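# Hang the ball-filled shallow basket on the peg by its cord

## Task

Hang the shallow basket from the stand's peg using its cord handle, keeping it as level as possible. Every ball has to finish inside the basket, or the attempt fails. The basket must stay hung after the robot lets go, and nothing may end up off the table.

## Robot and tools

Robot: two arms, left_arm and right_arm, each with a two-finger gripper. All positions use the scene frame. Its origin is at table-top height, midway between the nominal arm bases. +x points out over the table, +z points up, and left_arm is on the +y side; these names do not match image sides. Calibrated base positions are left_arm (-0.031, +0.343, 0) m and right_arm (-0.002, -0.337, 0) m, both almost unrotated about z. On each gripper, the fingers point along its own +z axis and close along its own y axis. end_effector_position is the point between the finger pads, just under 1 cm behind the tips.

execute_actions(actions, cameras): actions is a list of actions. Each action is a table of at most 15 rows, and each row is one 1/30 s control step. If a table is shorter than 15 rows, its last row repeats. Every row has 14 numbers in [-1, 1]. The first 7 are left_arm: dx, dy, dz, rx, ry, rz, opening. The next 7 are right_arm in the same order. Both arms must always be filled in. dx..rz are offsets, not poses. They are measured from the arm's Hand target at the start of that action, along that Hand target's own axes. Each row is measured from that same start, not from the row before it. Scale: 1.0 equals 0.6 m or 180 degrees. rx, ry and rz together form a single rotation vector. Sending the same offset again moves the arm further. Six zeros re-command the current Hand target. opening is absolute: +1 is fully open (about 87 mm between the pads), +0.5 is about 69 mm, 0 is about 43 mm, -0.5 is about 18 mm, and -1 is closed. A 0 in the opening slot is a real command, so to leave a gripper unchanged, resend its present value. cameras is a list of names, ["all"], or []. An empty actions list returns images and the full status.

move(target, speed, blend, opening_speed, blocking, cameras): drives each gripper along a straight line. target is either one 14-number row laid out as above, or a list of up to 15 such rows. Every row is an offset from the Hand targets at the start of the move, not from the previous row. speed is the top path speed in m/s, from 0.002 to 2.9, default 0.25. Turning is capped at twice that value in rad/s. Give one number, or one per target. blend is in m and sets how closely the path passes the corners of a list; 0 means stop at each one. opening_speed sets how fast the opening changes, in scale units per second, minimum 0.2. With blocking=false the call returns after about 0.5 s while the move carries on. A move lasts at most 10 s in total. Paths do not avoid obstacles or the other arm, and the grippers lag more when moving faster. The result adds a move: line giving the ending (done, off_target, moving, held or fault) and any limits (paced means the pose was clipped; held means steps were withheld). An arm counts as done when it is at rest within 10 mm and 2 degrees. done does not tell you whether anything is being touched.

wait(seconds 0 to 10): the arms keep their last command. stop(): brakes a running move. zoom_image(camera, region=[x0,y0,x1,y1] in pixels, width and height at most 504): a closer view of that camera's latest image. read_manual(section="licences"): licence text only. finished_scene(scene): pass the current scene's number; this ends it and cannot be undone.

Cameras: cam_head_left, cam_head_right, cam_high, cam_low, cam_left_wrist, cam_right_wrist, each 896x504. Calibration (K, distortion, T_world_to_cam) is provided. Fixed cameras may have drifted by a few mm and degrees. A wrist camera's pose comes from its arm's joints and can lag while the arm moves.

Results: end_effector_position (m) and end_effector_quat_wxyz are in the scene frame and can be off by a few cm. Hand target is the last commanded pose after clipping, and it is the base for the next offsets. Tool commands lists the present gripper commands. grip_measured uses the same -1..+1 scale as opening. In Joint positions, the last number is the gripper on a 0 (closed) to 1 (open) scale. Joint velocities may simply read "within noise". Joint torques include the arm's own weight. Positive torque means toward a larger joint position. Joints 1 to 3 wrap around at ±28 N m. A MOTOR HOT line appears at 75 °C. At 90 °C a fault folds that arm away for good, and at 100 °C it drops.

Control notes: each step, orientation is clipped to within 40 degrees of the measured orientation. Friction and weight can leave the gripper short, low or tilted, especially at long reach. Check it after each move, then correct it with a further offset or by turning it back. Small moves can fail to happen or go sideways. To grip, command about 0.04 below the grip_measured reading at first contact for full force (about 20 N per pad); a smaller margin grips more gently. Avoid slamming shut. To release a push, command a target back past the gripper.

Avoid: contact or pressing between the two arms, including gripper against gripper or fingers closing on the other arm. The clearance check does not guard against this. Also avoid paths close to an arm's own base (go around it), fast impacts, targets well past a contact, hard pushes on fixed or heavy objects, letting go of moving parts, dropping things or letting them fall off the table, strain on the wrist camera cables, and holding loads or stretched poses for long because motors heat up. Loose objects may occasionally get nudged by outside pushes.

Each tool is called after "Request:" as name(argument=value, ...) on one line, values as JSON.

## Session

Request:
execute_actions(actions=[])

Request:
zoom_image(camera="cam_head_left", region=[340, 120, 640, 420])

Request:
zoom_image(camera="cam_head_right", region=[340, 120, 640, 420])

Request:
zoom_image(camera="cam_high", region=[300, 180, 560, 400])

Request:
zoom_image(camera="cam_low", region=[400, 140, 560, 290])

Scene clock: 0.00 s.
left_arm: end_effector_position=(+0.3428, +0.3226, +0.0374) grip_measured=+0.976 end_effector_quat_wxyz=(+0.568, +0.017, +0.822, +0.046) | right_arm: end_effector_position=(+0.3540, -0.3643, +0.0350) grip_measured=+1.000 end_effector_quat_wxyz=(+0.554, +0.062, +0.830, -0.028)
Joint positions: left_arm=[-0.114 1.581 0.334 0.88 -0.197 0.027 0.988] | right_arm=[-0.065 1.491 0.287 0.808 0.068 0.053 1]
Joint velocities: within noise
Joint torques (N m): no reading
Heat: left arm: 34 °C; right arm: 35 °C.
Hand target: left_arm +0.3469, +0.3220, +0.0444; +0.577, +0.016, +0.816, +0.045 | right_arm +0.3556, -0.3644, +0.0374; +0.556, +0.062, +0.828, -0.028
Tool commands: left_gripper/opening=+1.0 right_gripper/opening=+1.0
camera_calibration:
cam_left_wrist: T_world_to_cam=[[0.00166941, -0.996978, -0.0776708, 0.320789], [-0.944467, 0.023951, -0.327733, 0.348417], [0.328602, 0.0739046, -0.941572, 0.0411814], [0, 0, 0, 1]] pos_world=[0.315, 0.308431, 0.177879]
cam_right_wrist: T_world_to_cam=[[-0.128001, -0.991758, -0.00565965, -0.319829], [-0.940893, 0.123236, -0.315489, 0.413176], [0.313586, -0.0350576, -0.948912, 0.0550576], [0, 0, 0, 1]] pos_world=[0.330551, -0.366181, 0.180787]

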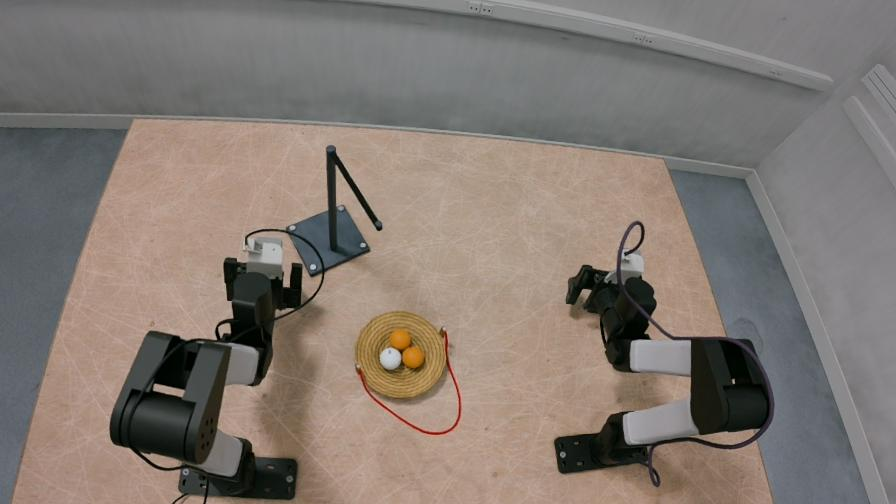

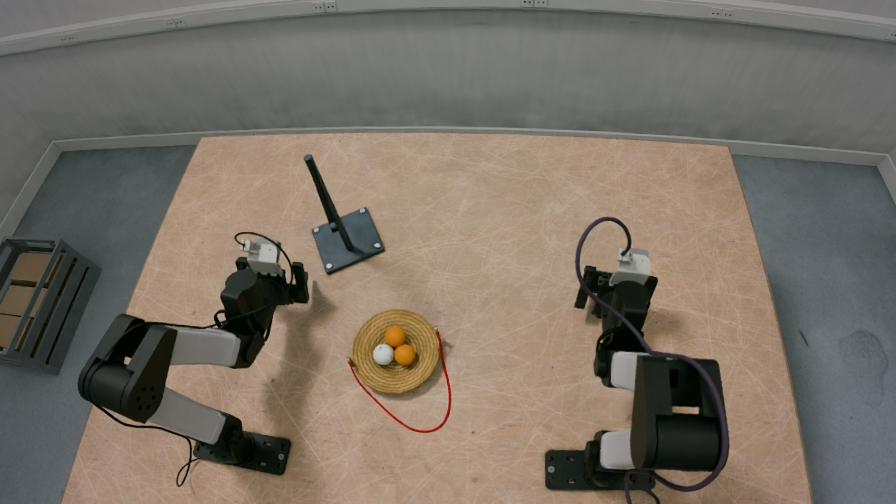

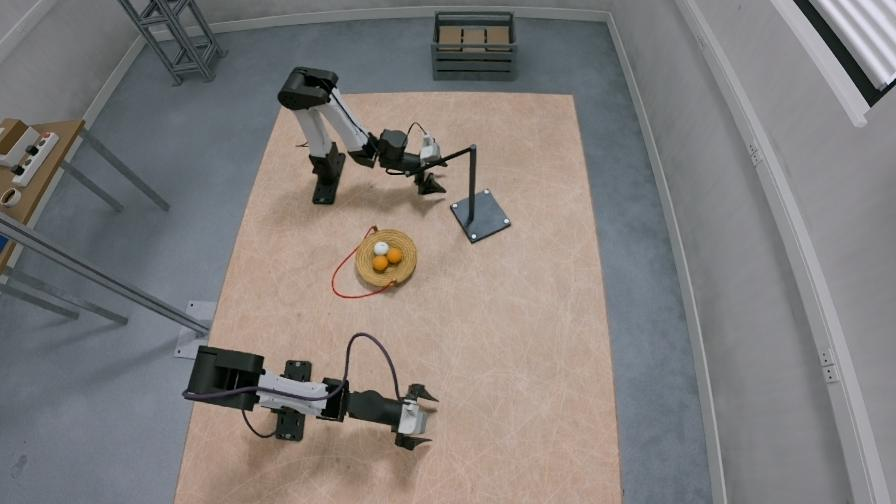

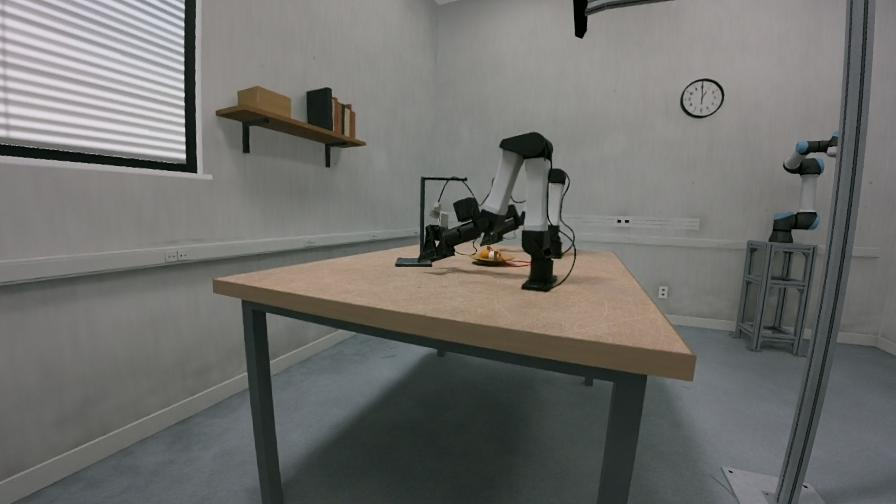

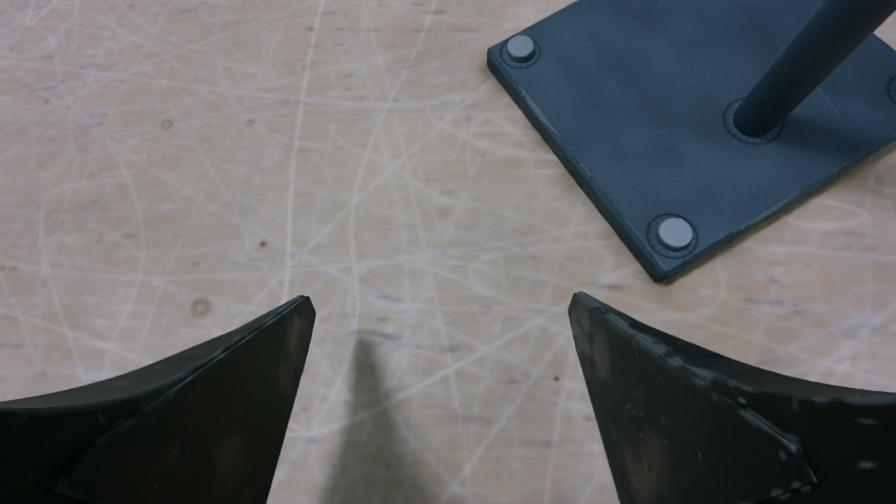

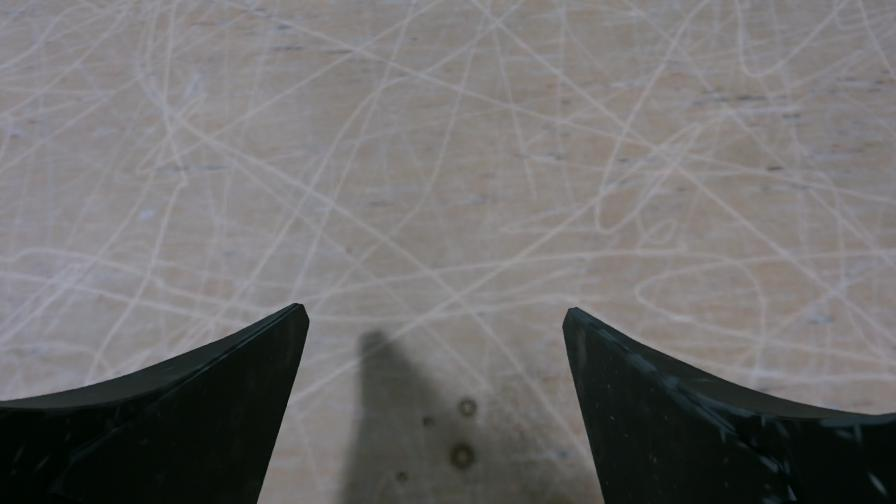

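Scaled by 1.680 from the camera's 896x504 image, which has a finer 1280x720 frame.

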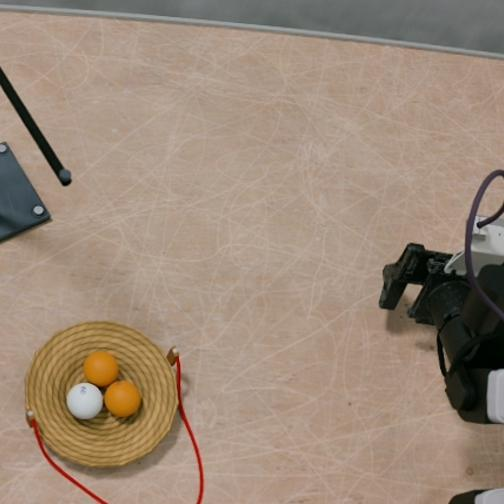

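Scaled by 1.680 from the camera's 896x504 image, which has a finer 1280x720 frame.

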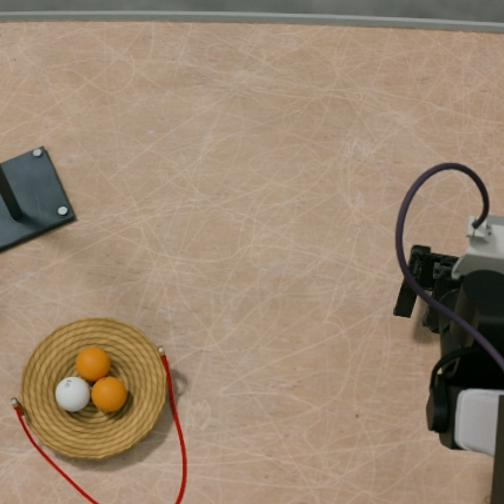

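Scaled by 1.938 from the camera's 896x504 image, which has a finer 1280x720 frame.

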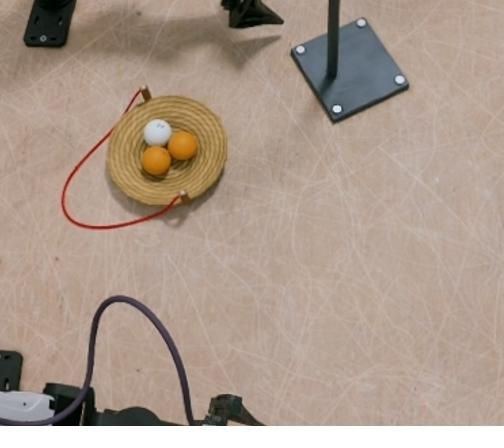

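Scaled by 3.150 from the camera's 896x504 image, which has a finer 1280x720 frame.

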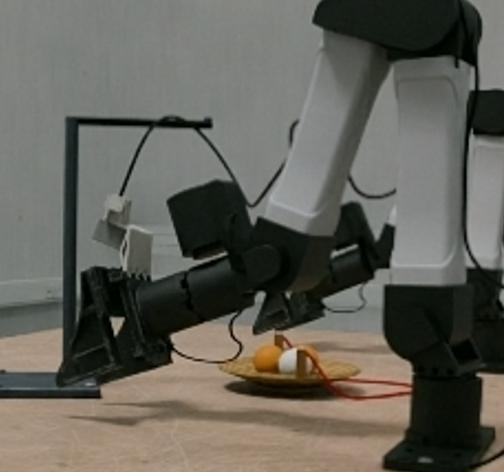

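Request:
zoom_image(camera="cam_head_left", region=[280, 130, 400, 280])

Request:
zoom_image(camera="cam_head_right", region=[290, 140, 400, 280])

Request:
zoom_image(camera="cam_head_left", region=[340, 300, 480, 440])

Request:
zoom_image(camera="cam_head_right", region=[335, 300, 475, 440])

Request:
zoom_image(camera="cam_high", region=[320, 130, 520, 310])

Scaled by 3.360 from the camera's 896x504 image, which has a finer 1280x720 frame.

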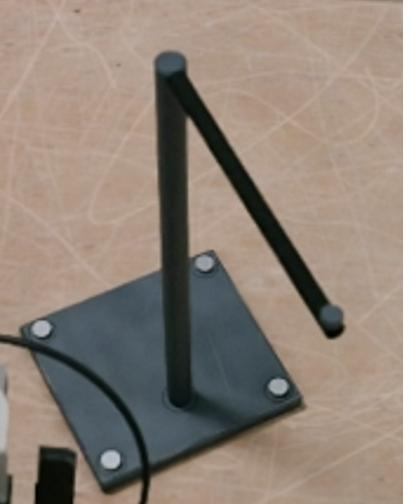

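Scaled by 3.600 from the camera's 896x504 image, which has a finer 1280x720 frame.

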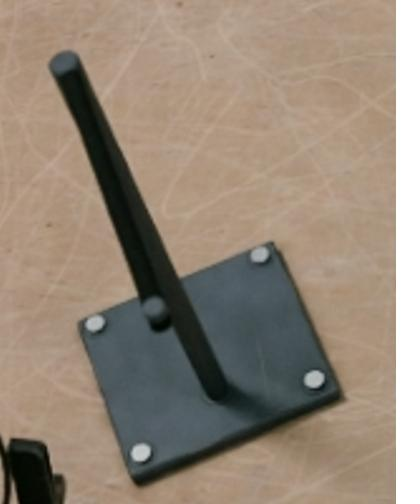

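Scaled by 3.600 from the camera's 896x504 image, which has a finer 1280x720 frame.

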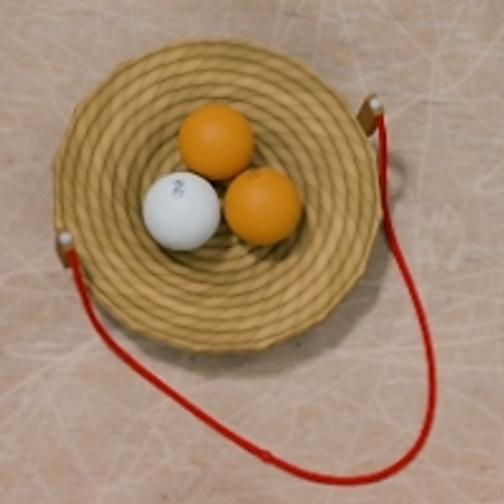

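Scaled by 3.600 from the camera's 896x504 image, which has a finer 1280x720 frame.

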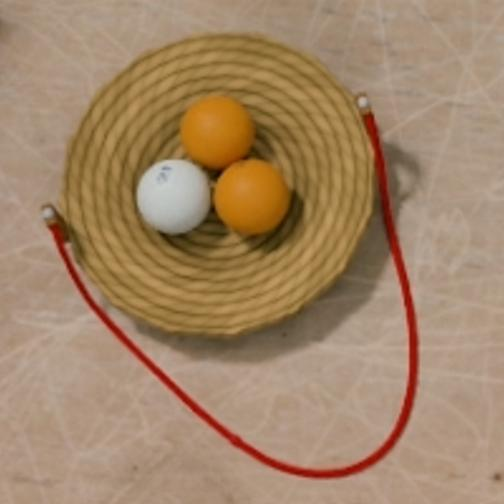

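Scaled by 2.520 from the camera's 896x504 image, which has a finer 1280x720 frame.

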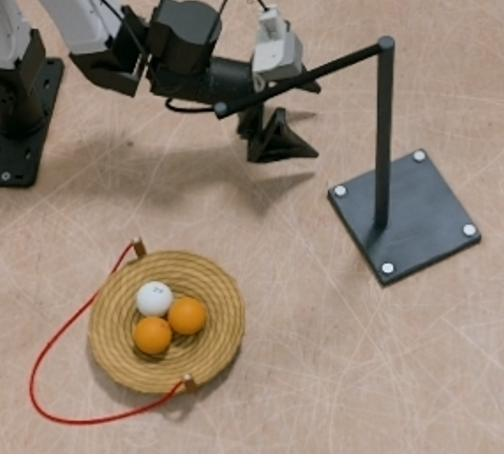

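Request:
move(target=[[-0.2063, -0.1360, -0.3375, 0.16, 0.12, 0.154, 0.2, 0, 0, 0, 0, 0, 0, 1.0], [0.0048, -0.5430, -0.5445, 0.3195, 0.2393, 0.3077, 0.2, 0, 0, 0, 0, 0, 0, 1.0]], blend=[0.06, 0], speed=0.25, cameras=["cam_left_wrist", "cam_high"])

Scene clock: 130.47 s.
left_arm: end_effector_position=(+0.0472, -0.0135, +0.1139) grip_measured=+0.200 end_effector_quat_wxyz=(+0.100, +0.608, +0.784, -0.072) | right_arm: end_effector_position=(+0.3540, -0.3643, +0.0350) grip_measured=+1.000 end_effector_quat_wxyz=(+0.554, +0.062, +0.830, -0.028)
Joint positions: left_arm=[-1.324 1.849 1.603 -1.078 -0.019 -0.039 0.6] | right_arm=[-0.065 1.491 0.287 0.808 0.068 0.053 1]
Joint torques (N m): left_arm=[-0.28 -8.25 8.84 0.64 0.18 -0.21] | right_arm=[-0.01 -3.81 5.14 1.8 0.04 0.03]
Heat: left arm: 40 °C; right arm: 37 °C.
Hand target: left_arm +0.0468, -0.0201, +0.1200; +0.103, +0.610, +0.781, -0.081 | right_arm +0.3556, -0.3644, +0.0374; +0.556, +0.062, +0.828, -0.028
Off the commanded pose: left_arm 0.009 m, 1 deg | right_arm 0.003 m, 0 deg.
move: done
camera_calibration:
cam_left_wrist: T_world_to_cam=[[-0.967589, -0.251752, 0.0198087, 0.036917], [-0.192919, 0.787524, 0.585311, -0.0267758], [-0.162953, 0.562519, -0.810567, 0.250111], [0, 0, 0, 1]] pos_world=[0.0713112, -0.110311, 0.217672]
Images, in order (width x height): cam_high 896x504, cam_left_wrist 896x504.

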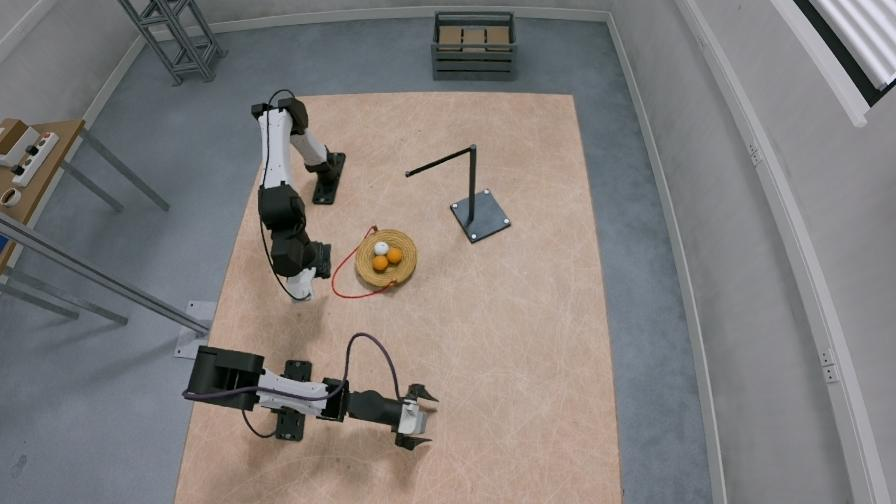

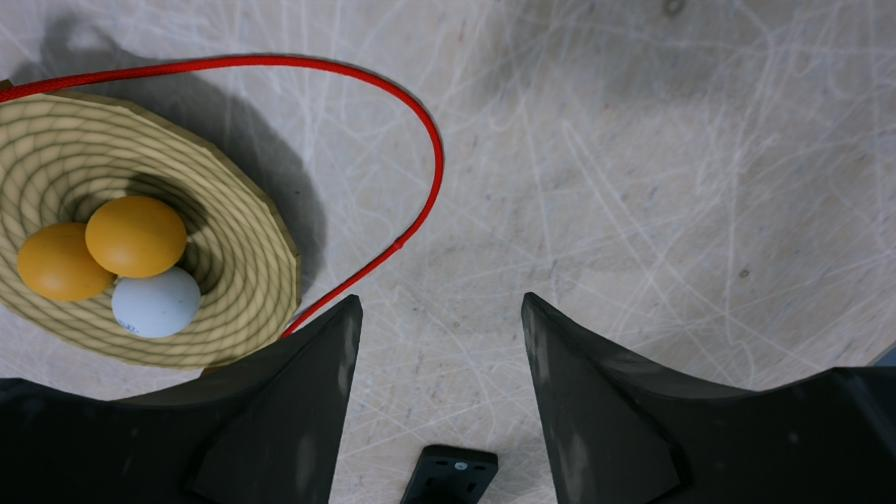

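Request:
move(target=[0.0193, -0.0015, 0.1533, 0, 0, 0, 0.0, 0, 0, 0, 0, 0, 0, 1.0], speed=0.12, cameras=["cam_left_wrist"])

Scene clock: 165.00 s.
left_arm: end_effector_position=(+0.0509, -0.0309, +0.0333) grip_measured=+0.000 end_effector_quat_wxyz=(+0.106, +0.607, +0.784, -0.077) | right_arm: end_effector_position=(+0.3540, -0.3643, +0.0350) grip_measured=+1.000 end_effector_quat_wxyz=(+0.554, +0.062, +0.830, -0.028)
Joint positions: left_arm=[-1.324 1.95 1.413 -0.773 -0.019 -0.039 0.5] | right_arm=[-0.065 1.491 0.287 0.808 0.068 0.053 1]
Joint torques (N m): left_arm=[-0.31 -9.02 5.26 0.95 0.18 -0.23] | right_arm=[-0.08 -3.78 5.08 1.82 0.05 0.02]
Heat: left arm: 36 °C; right arm: 37 °C.
Hand target: left_arm +0.0491, -0.0326, +0.0282; +0.103, +0.610, +0.781, -0.080 | right_arm +0.3556, -0.3644, +0.0374; +0.556, +0.062, +0.828, -0.028
Off the commanded pose: left_arm 0.006 m, 1 deg | right_arm 0.003 m, 0 deg.
move: done
camera_calibration:
cam_left_wrist: T_world_to_cam=[[-0.967654, -0.251448, 0.0204704, 0.0377016], [-0.194519, 0.795316, 0.574138, 0.0355569], [-0.160646, 0.551585, -0.818503, 0.194919], [0, 0, 0, 1]] pos_world=[0.0747116, -0.126313, 0.138355]
Images, in order (width x height): cam_left_wrist 896x504.

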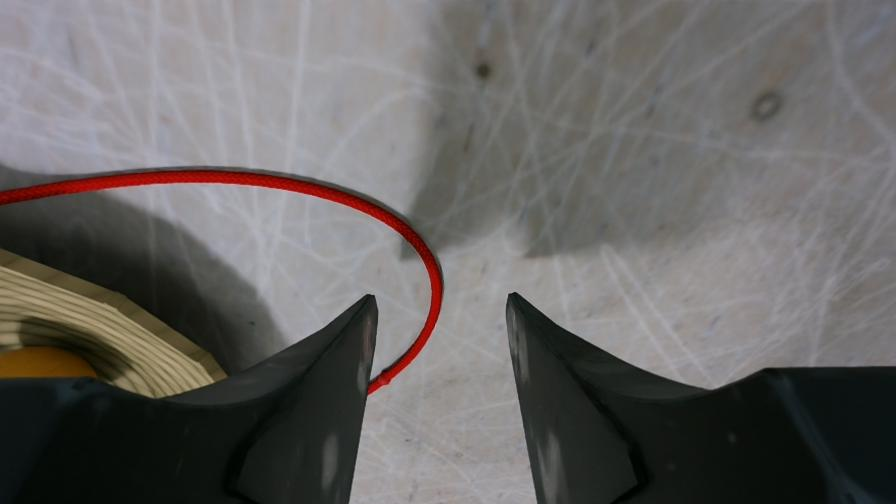

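Request:
move(target=[0.0177, 0.0003, 0.0267, 0, 0, 0, -0.2, 0, 0, 0, 0, 0, 0, 1.0], speed=0.05, cameras=["cam_left_wrist"])

Scene clock: 173.70 s.
left_arm: end_effector_position=(+0.0500, -0.0263, +0.0164) grip_measured=-0.200 end_effector_quat_wxyz=(+0.107, +0.607, +0.783, -0.078) | right_arm: end_effector_position=(+0.3540, -0.3643, +0.0350) grip_measured=+1.000 end_effector_quat_wxyz=(+0.554, +0.062, +0.830, -0.028)
Joint positions: left_arm=[-1.324 1.95 1.342 -0.697 -0.019 -0.039 0.4] | right_arm=[-0.065 1.491 0.287 0.808 0.068 0.053 1]
Joint torques (N m): left_arm=[-0.35 -8.83 4.93 0.96 0.17 -0.21] | right_arm=[0.02 -3.81 5.04 1.82 0.05 0.01]
Heat: left arm: 36 °C; right arm: 37 °C.
Hand target: left_arm +0.0478, -0.0267, +0.0100; +0.103, +0.610, +0.781, -0.081 | right_arm +0.3556, -0.3644, +0.0374; +0.556, +0.062, +0.828, -0.028
Off the commanded pose: left_arm 0.007 m, 1 deg | right_arm 0.003 m, 0 deg.
move: done
camera_calibration:
cam_left_wrist: T_world_to_cam=[[-0.967667, -0.251385, 0.0206399, 0.0382432], [-0.19511, 0.797877, 0.570373, 0.0415195], [-0.159851, 0.547904, -0.821127, 0.178316], [0, 0, 0, 1]] pos_world=[0.0736117, -0.121214, 0.121949]
Images, in order (width x height): cam_left_wrist 896x504.

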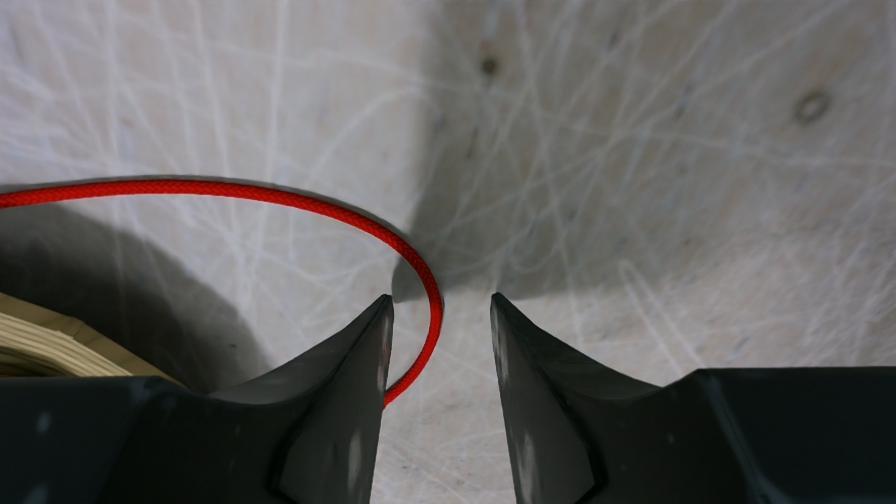

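Request:
move(target=[[0.0034, 0.0, 0.0077, 0, 0, 0, -0.4, 0, 0, 0, 0, 0, 0, 1.0], [0.0034, 0.0, 0.0077, 0, 0, 0, -1.0, 0, 0, 0, 0, 0, 0, 1.0]], speed=0.04, opening_speed=0.7, cameras=["cam_left_wrist"])

Request:
zoom_image(camera="cam_left_wrist", region=[360, 220, 540, 380])

Scene clock: 182.77 s.
left_arm: end_effector_position=(+0.0500, -0.0264, +0.0132) grip_measured=-0.934 end_effector_quat_wxyz=(+0.109, +0.607, +0.783, -0.080) | right_arm: end_effector_position=(+0.3540, -0.3643, +0.0350) grip_measured=+1.000 end_effector_quat_wxyz=(+0.554, +0.062, +0.830, -0.028)
Joint positions: left_arm=[-1.324 1.95 1.328 -0.677 -0.019 -0.039 0.033] | right_arm=[-0.065 1.491 0.287 0.808 0.068 0.053 1]
Joint torques (N m): left_arm=[-0.34 -8.16 4.77 0.96 0.17 -0.22] | right_arm=[-0.06 -3.81 5.12 1.81 0.05 0.01]
Heat: left arm: 36 °C; right arm: 37 °C.
Hand target: left_arm +0.0476, -0.0259, +0.0050; +0.103, +0.610, +0.781, -0.080 | right_arm +0.3556, -0.3644, +0.0374; +0.556, +0.062, +0.828, -0.028
Off the commanded pose: left_arm 0.009 m, 1 deg | right_arm 0.003 m, 0 deg.
move: done
camera_calibration:
cam_left_wrist: T_world_to_cam=[[-0.967692, -0.251272, 0.020867, 0.038411], [-0.195809, 0.801067, 0.565642, 0.0436095], [-0.158846, 0.543281, -0.824387, 0.175659], [0, 0, 0, 1]] pos_world=[0.0736119, -0.120715, 0.119342]
Images, in order (width x height): cam_left_wrist 896x504.

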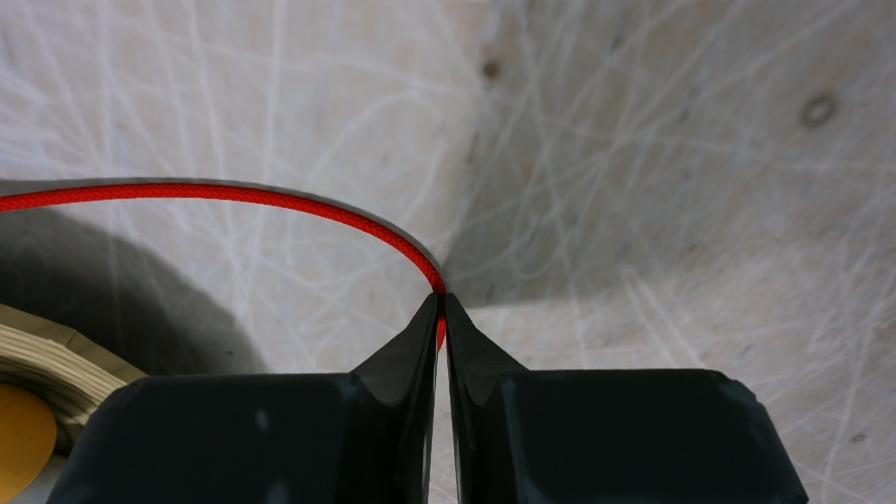

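Scaled by 2.800 from the camera's 896x504 image, which has a finer 1280x720 frame.

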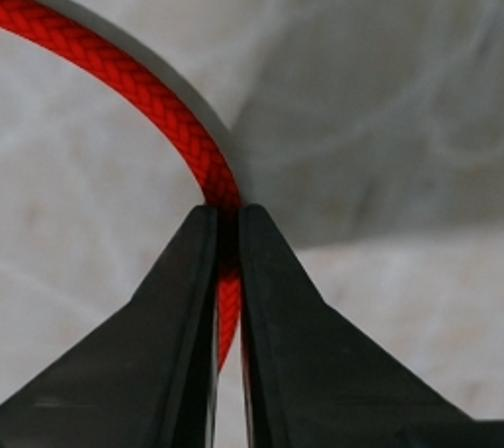

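Request:
move(target=[[-0.0290, 0.0120, -0.1388, 0, 0, 0, -1.0, 0, 0, 0, 0, 0, 0, 1.0], [-0.0293, 0.2627, -0.4422, -0.0344, -0.1955, -0.0544, -1.0, 0, 0, 0, 0, 0, 0, 1.0]], speed=0.14, blend=[0.03, 0], cameras=["cam_low", "cam_left_wrist", "cam_high"])

Request:
zoom_image(camera="cam_low", region=[400, 130, 560, 280])

Scene clock: 214.87 s.
left_arm: end_effector_position=(+0.1839, +0.0667, +0.2439) grip_measured=-0.934 end_effector_quat_wxyz=(+0.328, +0.484, +0.782, -0.217) | right_arm: end_effector_position=(+0.3540, -0.3643, +0.0350) grip_measured=+1.000 end_effector_quat_wxyz=(+0.554, +0.062, +0.830, -0.028)
Joint positions: left_arm=[-0.784 1.354 1.421 -0.855 0.228 0.194 0.033] | right_arm=[-0.065 1.491 0.287 0.808 0.068 0.053 1]
Joint torques (N m): left_arm=[0.09 -6.97 8.92 1.64 0.31 -0.16] | right_arm=[-0.06 -3.81 5.05 1.81 0.04 0.02]
Heat: left arm: 36 °C; right arm: 37 °C.
Hand target: left_arm +0.1878, +0.0626, +0.2658; +0.359, +0.483, +0.765, -0.228 | right_arm +0.3556, -0.3644, +0.0374; +0.556, +0.062, +0.828, -0.028
Off the commanded pose: left_arm 0.023 m, 4 deg | right_arm 0.003 m, 0 deg.
move: off_target (left_arm)
camera_calibration:
cam_left_wrist: T_world_to_cam=[[-0.904007, -0.42503, 0.0460437, 0.180228], [-0.421913, 0.904349, 0.0643621, 0.021723], [-0.0689954, 0.0387574, -0.996864, 0.395659], [0, 0, 0, 1]] pos_world=[0.199391, 0.0416224, 0.384722]
Images, in order (width x height): cam_high 896x504, cam_low 896x504, cam_left_wrist 896x504.

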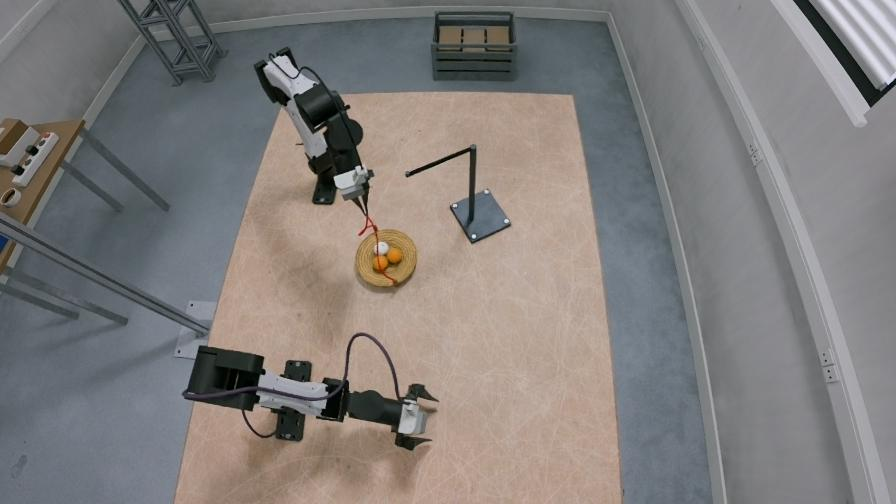

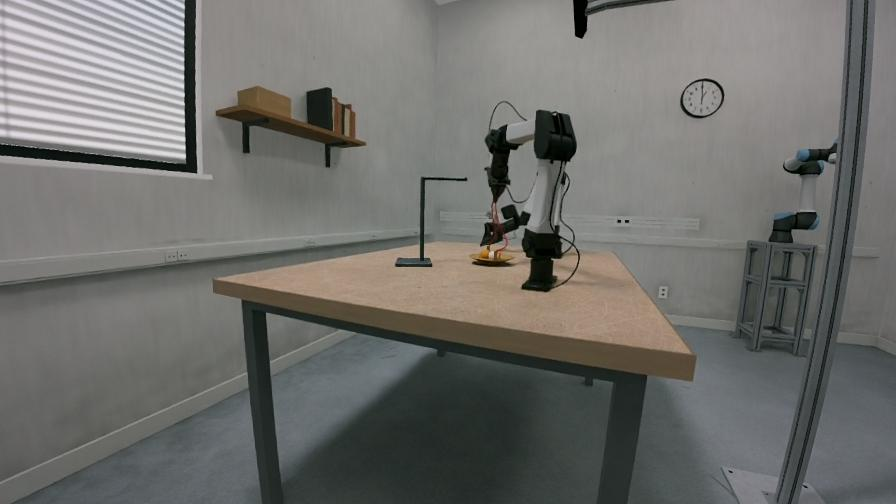

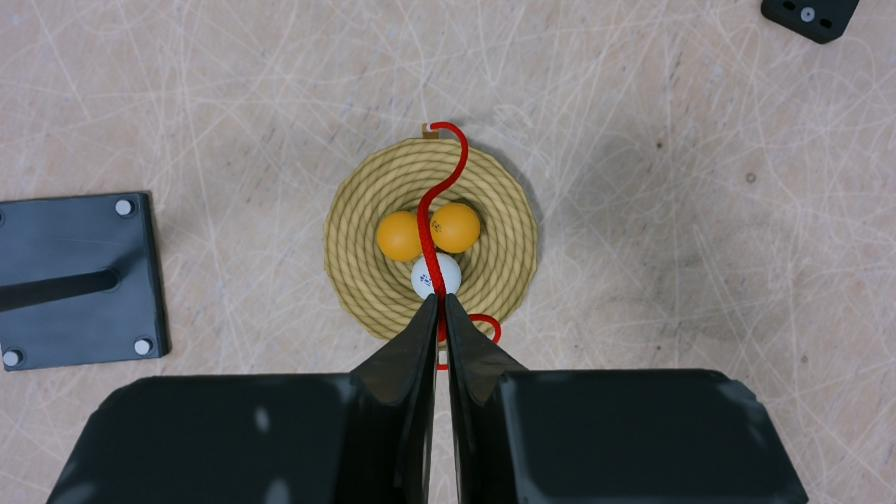

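Scaled by 3.150 from the camera's 896x504 image, which has a finer 1280x720 frame.

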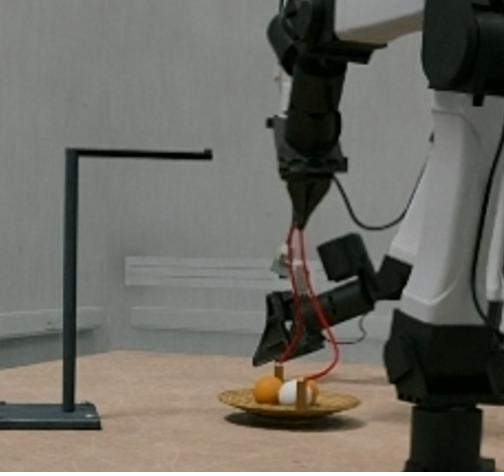

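Request:
move(target=[[-0.0365, -0.0017, -0.0022, 0, -0.0333, 0, -1.0, 0, 0, 0, 0, 0, 0, 1.0], [-0.1153, -0.0017, -0.0682, 0, -0.0333, 0, -1.0, 0, 0, 0, 0, 0, 0, 1.0]], speed=[0.08, 0.05], blend=[0.01, 0], cameras=["cam_low", "cam_left_wrist", "cam_head_left", "cam_head_right"])

Request:
zoom_image(camera="cam_low", region=[400, 130, 560, 280])

Request:
zoom_image(camera="cam_head_left", region=[330, 230, 470, 380])

Request:
zoom_image(camera="cam_head_right", region=[320, 230, 460, 380])

Scene clock: 237.47 s.
left_arm: end_effector_position=(+0.1893, +0.0556, +0.3285) grip_measured=-0.934 end_effector_quat_wxyz=(+0.380, +0.476, +0.756, -0.242) | right_arm: end_effector_position=(+0.3540, -0.3643, +0.0350) grip_measured=+1.000 end_effector_quat_wxyz=(+0.554, +0.062, +0.830, -0.028)
Joint positions: left_arm=[-0.784 1.418 1.753 -0.996 0.246 0.182 0.033] | right_arm=[-0.065 1.491 0.287 0.808 0.068 0.053 1]
Joint torques (N m): left_arm=[0.17 -4.71 9.25 1.72 0.3 -0.34] | right_arm=[-0.05 -3.78 5.12 1.81 0.05 0.02]
Heat: left arm: 39 °C; right arm: 37 °C.
Hand target: left_arm +0.1923, +0.0508, +0.3453; +0.399, +0.471, +0.745, -0.253 | right_arm +0.3556, -0.3644, +0.0374; +0.556, +0.062, +0.828, -0.028
Off the commanded pose: left_arm 0.018 m, 3 deg | right_arm 0.003 m, 0 deg.
move: off_target (left_arm)
camera_calibration:
cam_left_wrist: T_world_to_cam=[[-0.90936, -0.415141, 0.0268583, 0.18329], [-0.416008, 0.907323, -0.0608416, 0.0685145], [0.000888668, -0.0665002, -0.997786, 0.473737], [0, 0, 0, 1]] pos_world=[0.194758, 0.04543, 0.471934]
Images, in order (width x height): cam_head_left 896x504, cam_head_right 896x504, cam_low 896x504, cam_left_wrist 896x504.

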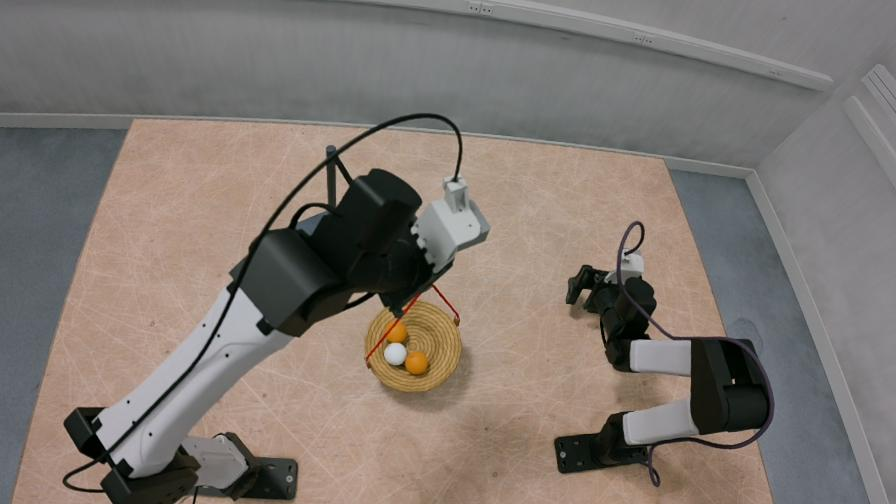

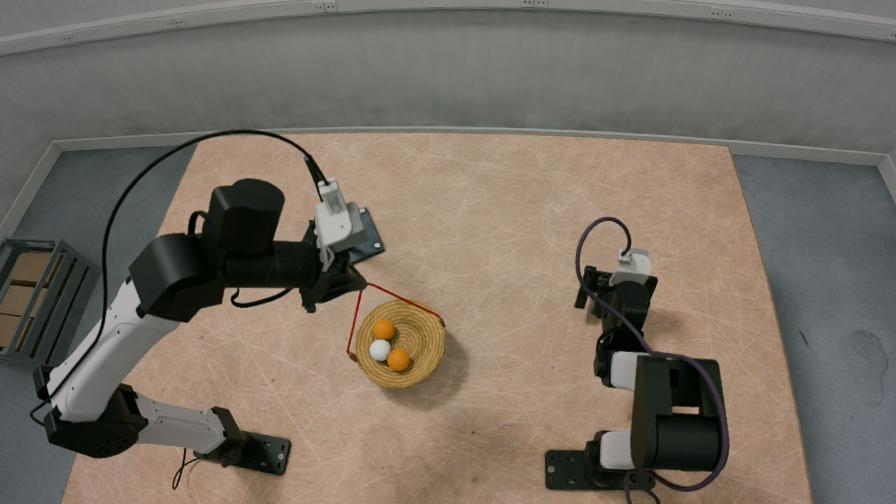

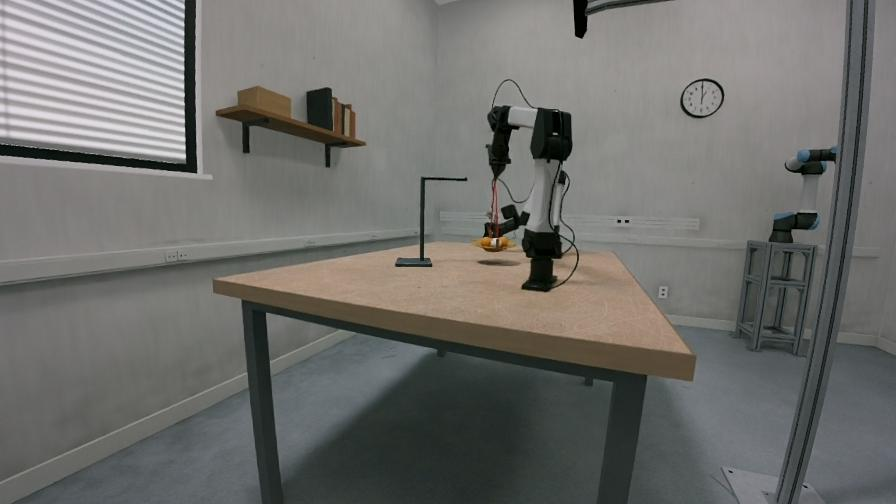

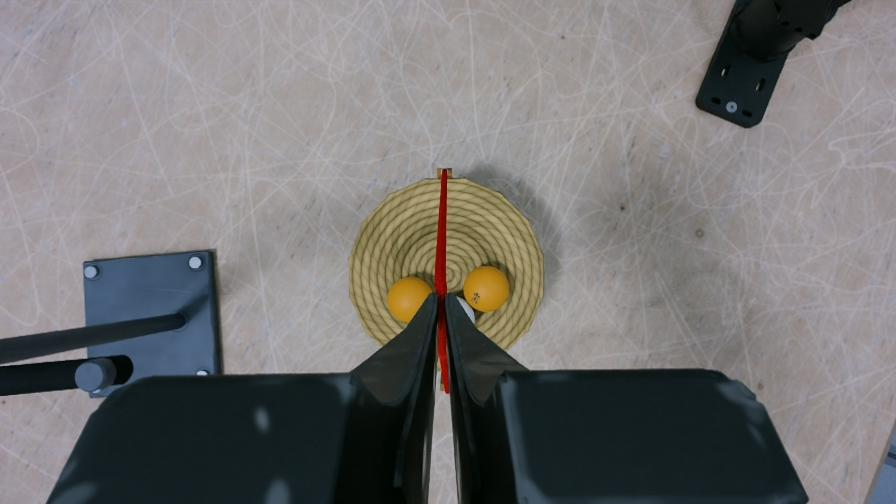

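Scaled by 3.150 from the camera's 896x504 image, which has a finer 1280x720 frame.

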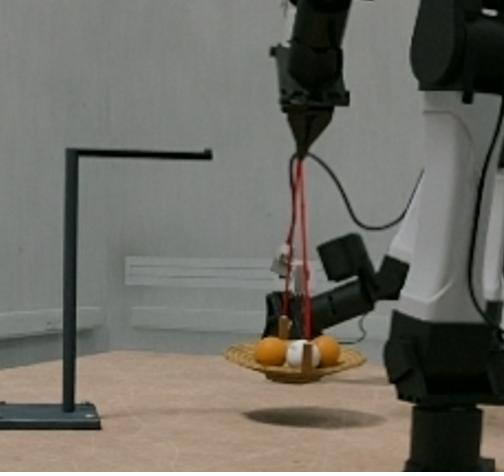

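Scaled by 3.360 from the camera's 896x504 image, which has a finer 1280x720 frame.

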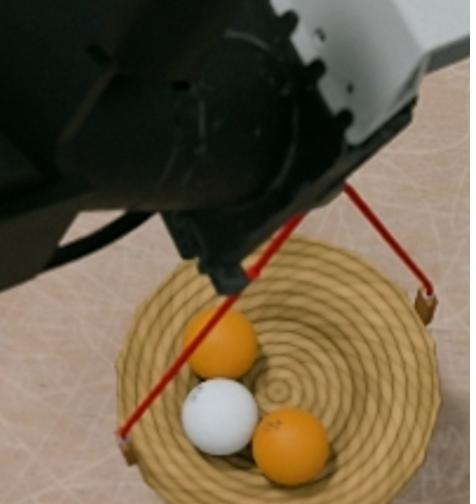

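Scaled by 3.360 from the camera's 896x504 image, which has a finer 1280x720 frame.

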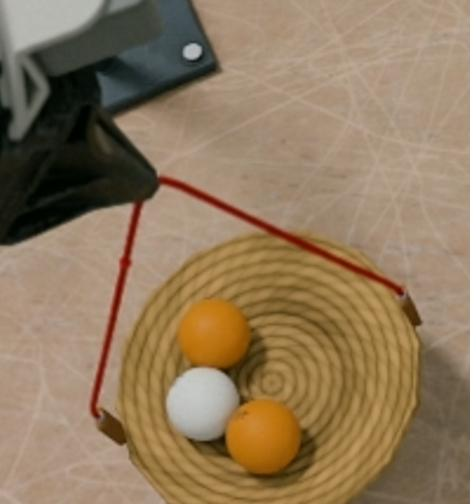

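Request:
move(target=[[-0.0405, 0.0755, -0.0465, -0.0217, 0, -0.0144, -1.0, 0, 0, 0, 0, 0, 0, 1.0]], speed=0.05, cameras=["cam_low", "cam_left_wrist"])

Request:
zoom_image(camera="cam_low", region=[400, 130, 560, 280])

Scene clock: 318.20 s.
left_arm: end_effector_position=(+0.2256, +0.0821, +0.3662) grip_measured=-0.934 end_effector_quat_wxyz=(+0.389, +0.438, +0.778, -0.229) | right_arm: end_effector_position=(+0.3540, -0.3643, +0.0350) grip_measured=+1.000 end_effector_quat_wxyz=(+0.554, +0.062, +0.830, -0.028)
Joint positions: left_arm=[-0.642 1.542 2.053 -1.179 0.294 0.204 0.033] | right_arm=[-0.065 1.491 0.287 0.808 0.068 0.053 1]
Joint torques (N m): left_arm=[0.27 -5.16 8.39 1.7 0.29 -0.2] | right_arm=[-0.02 -3.74 5.08 1.81 0.06 0.01]
Heat: left arm: 44 °C; right arm: 36 °C.
Hand target: left_arm +0.2291, +0.0791, +0.3809; +0.409, +0.440, +0.764, -0.236 | right_arm +0.3556, -0.3644, +0.0374; +0.556, +0.062, +0.828, -0.028
Off the commanded pose: left_arm 0.015 m, 3 deg | right_arm 0.003 m, 0 deg.
move: off_target (left_arm)
camera_calibration:
cam_left_wrist: T_world_to_cam=[[-0.867277, -0.496276, 0.0392462, 0.21893], [-0.49782, 0.864952, -0.0635032, 0.0847727], [-0.00243096, -0.0746124, -0.99721, 0.514259], [0, 0, 0, 1]] pos_world=[0.233325, 0.0736955, 0.509616]
Images, in order (width x height): cam_low 896x504, cam_left_wrist 896x504.

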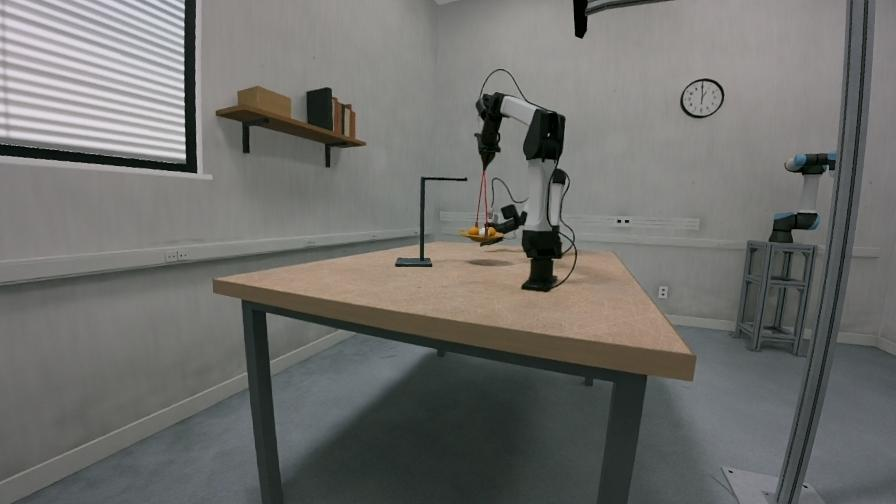

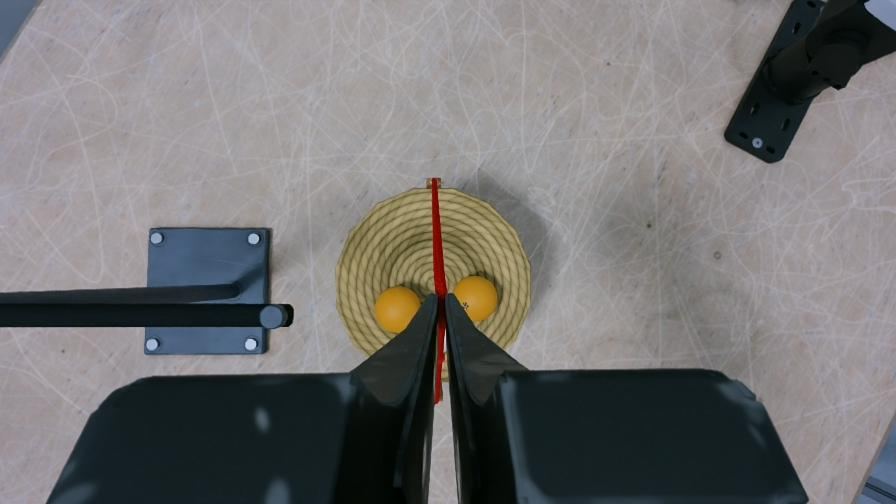

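Scaled by 3.150 from the camera's 896x504 image, which has a finer 1280x720 frame.

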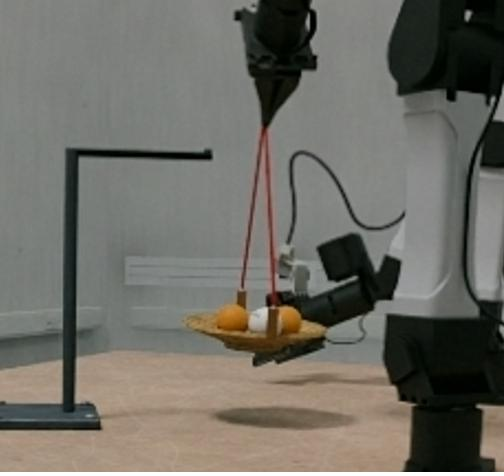

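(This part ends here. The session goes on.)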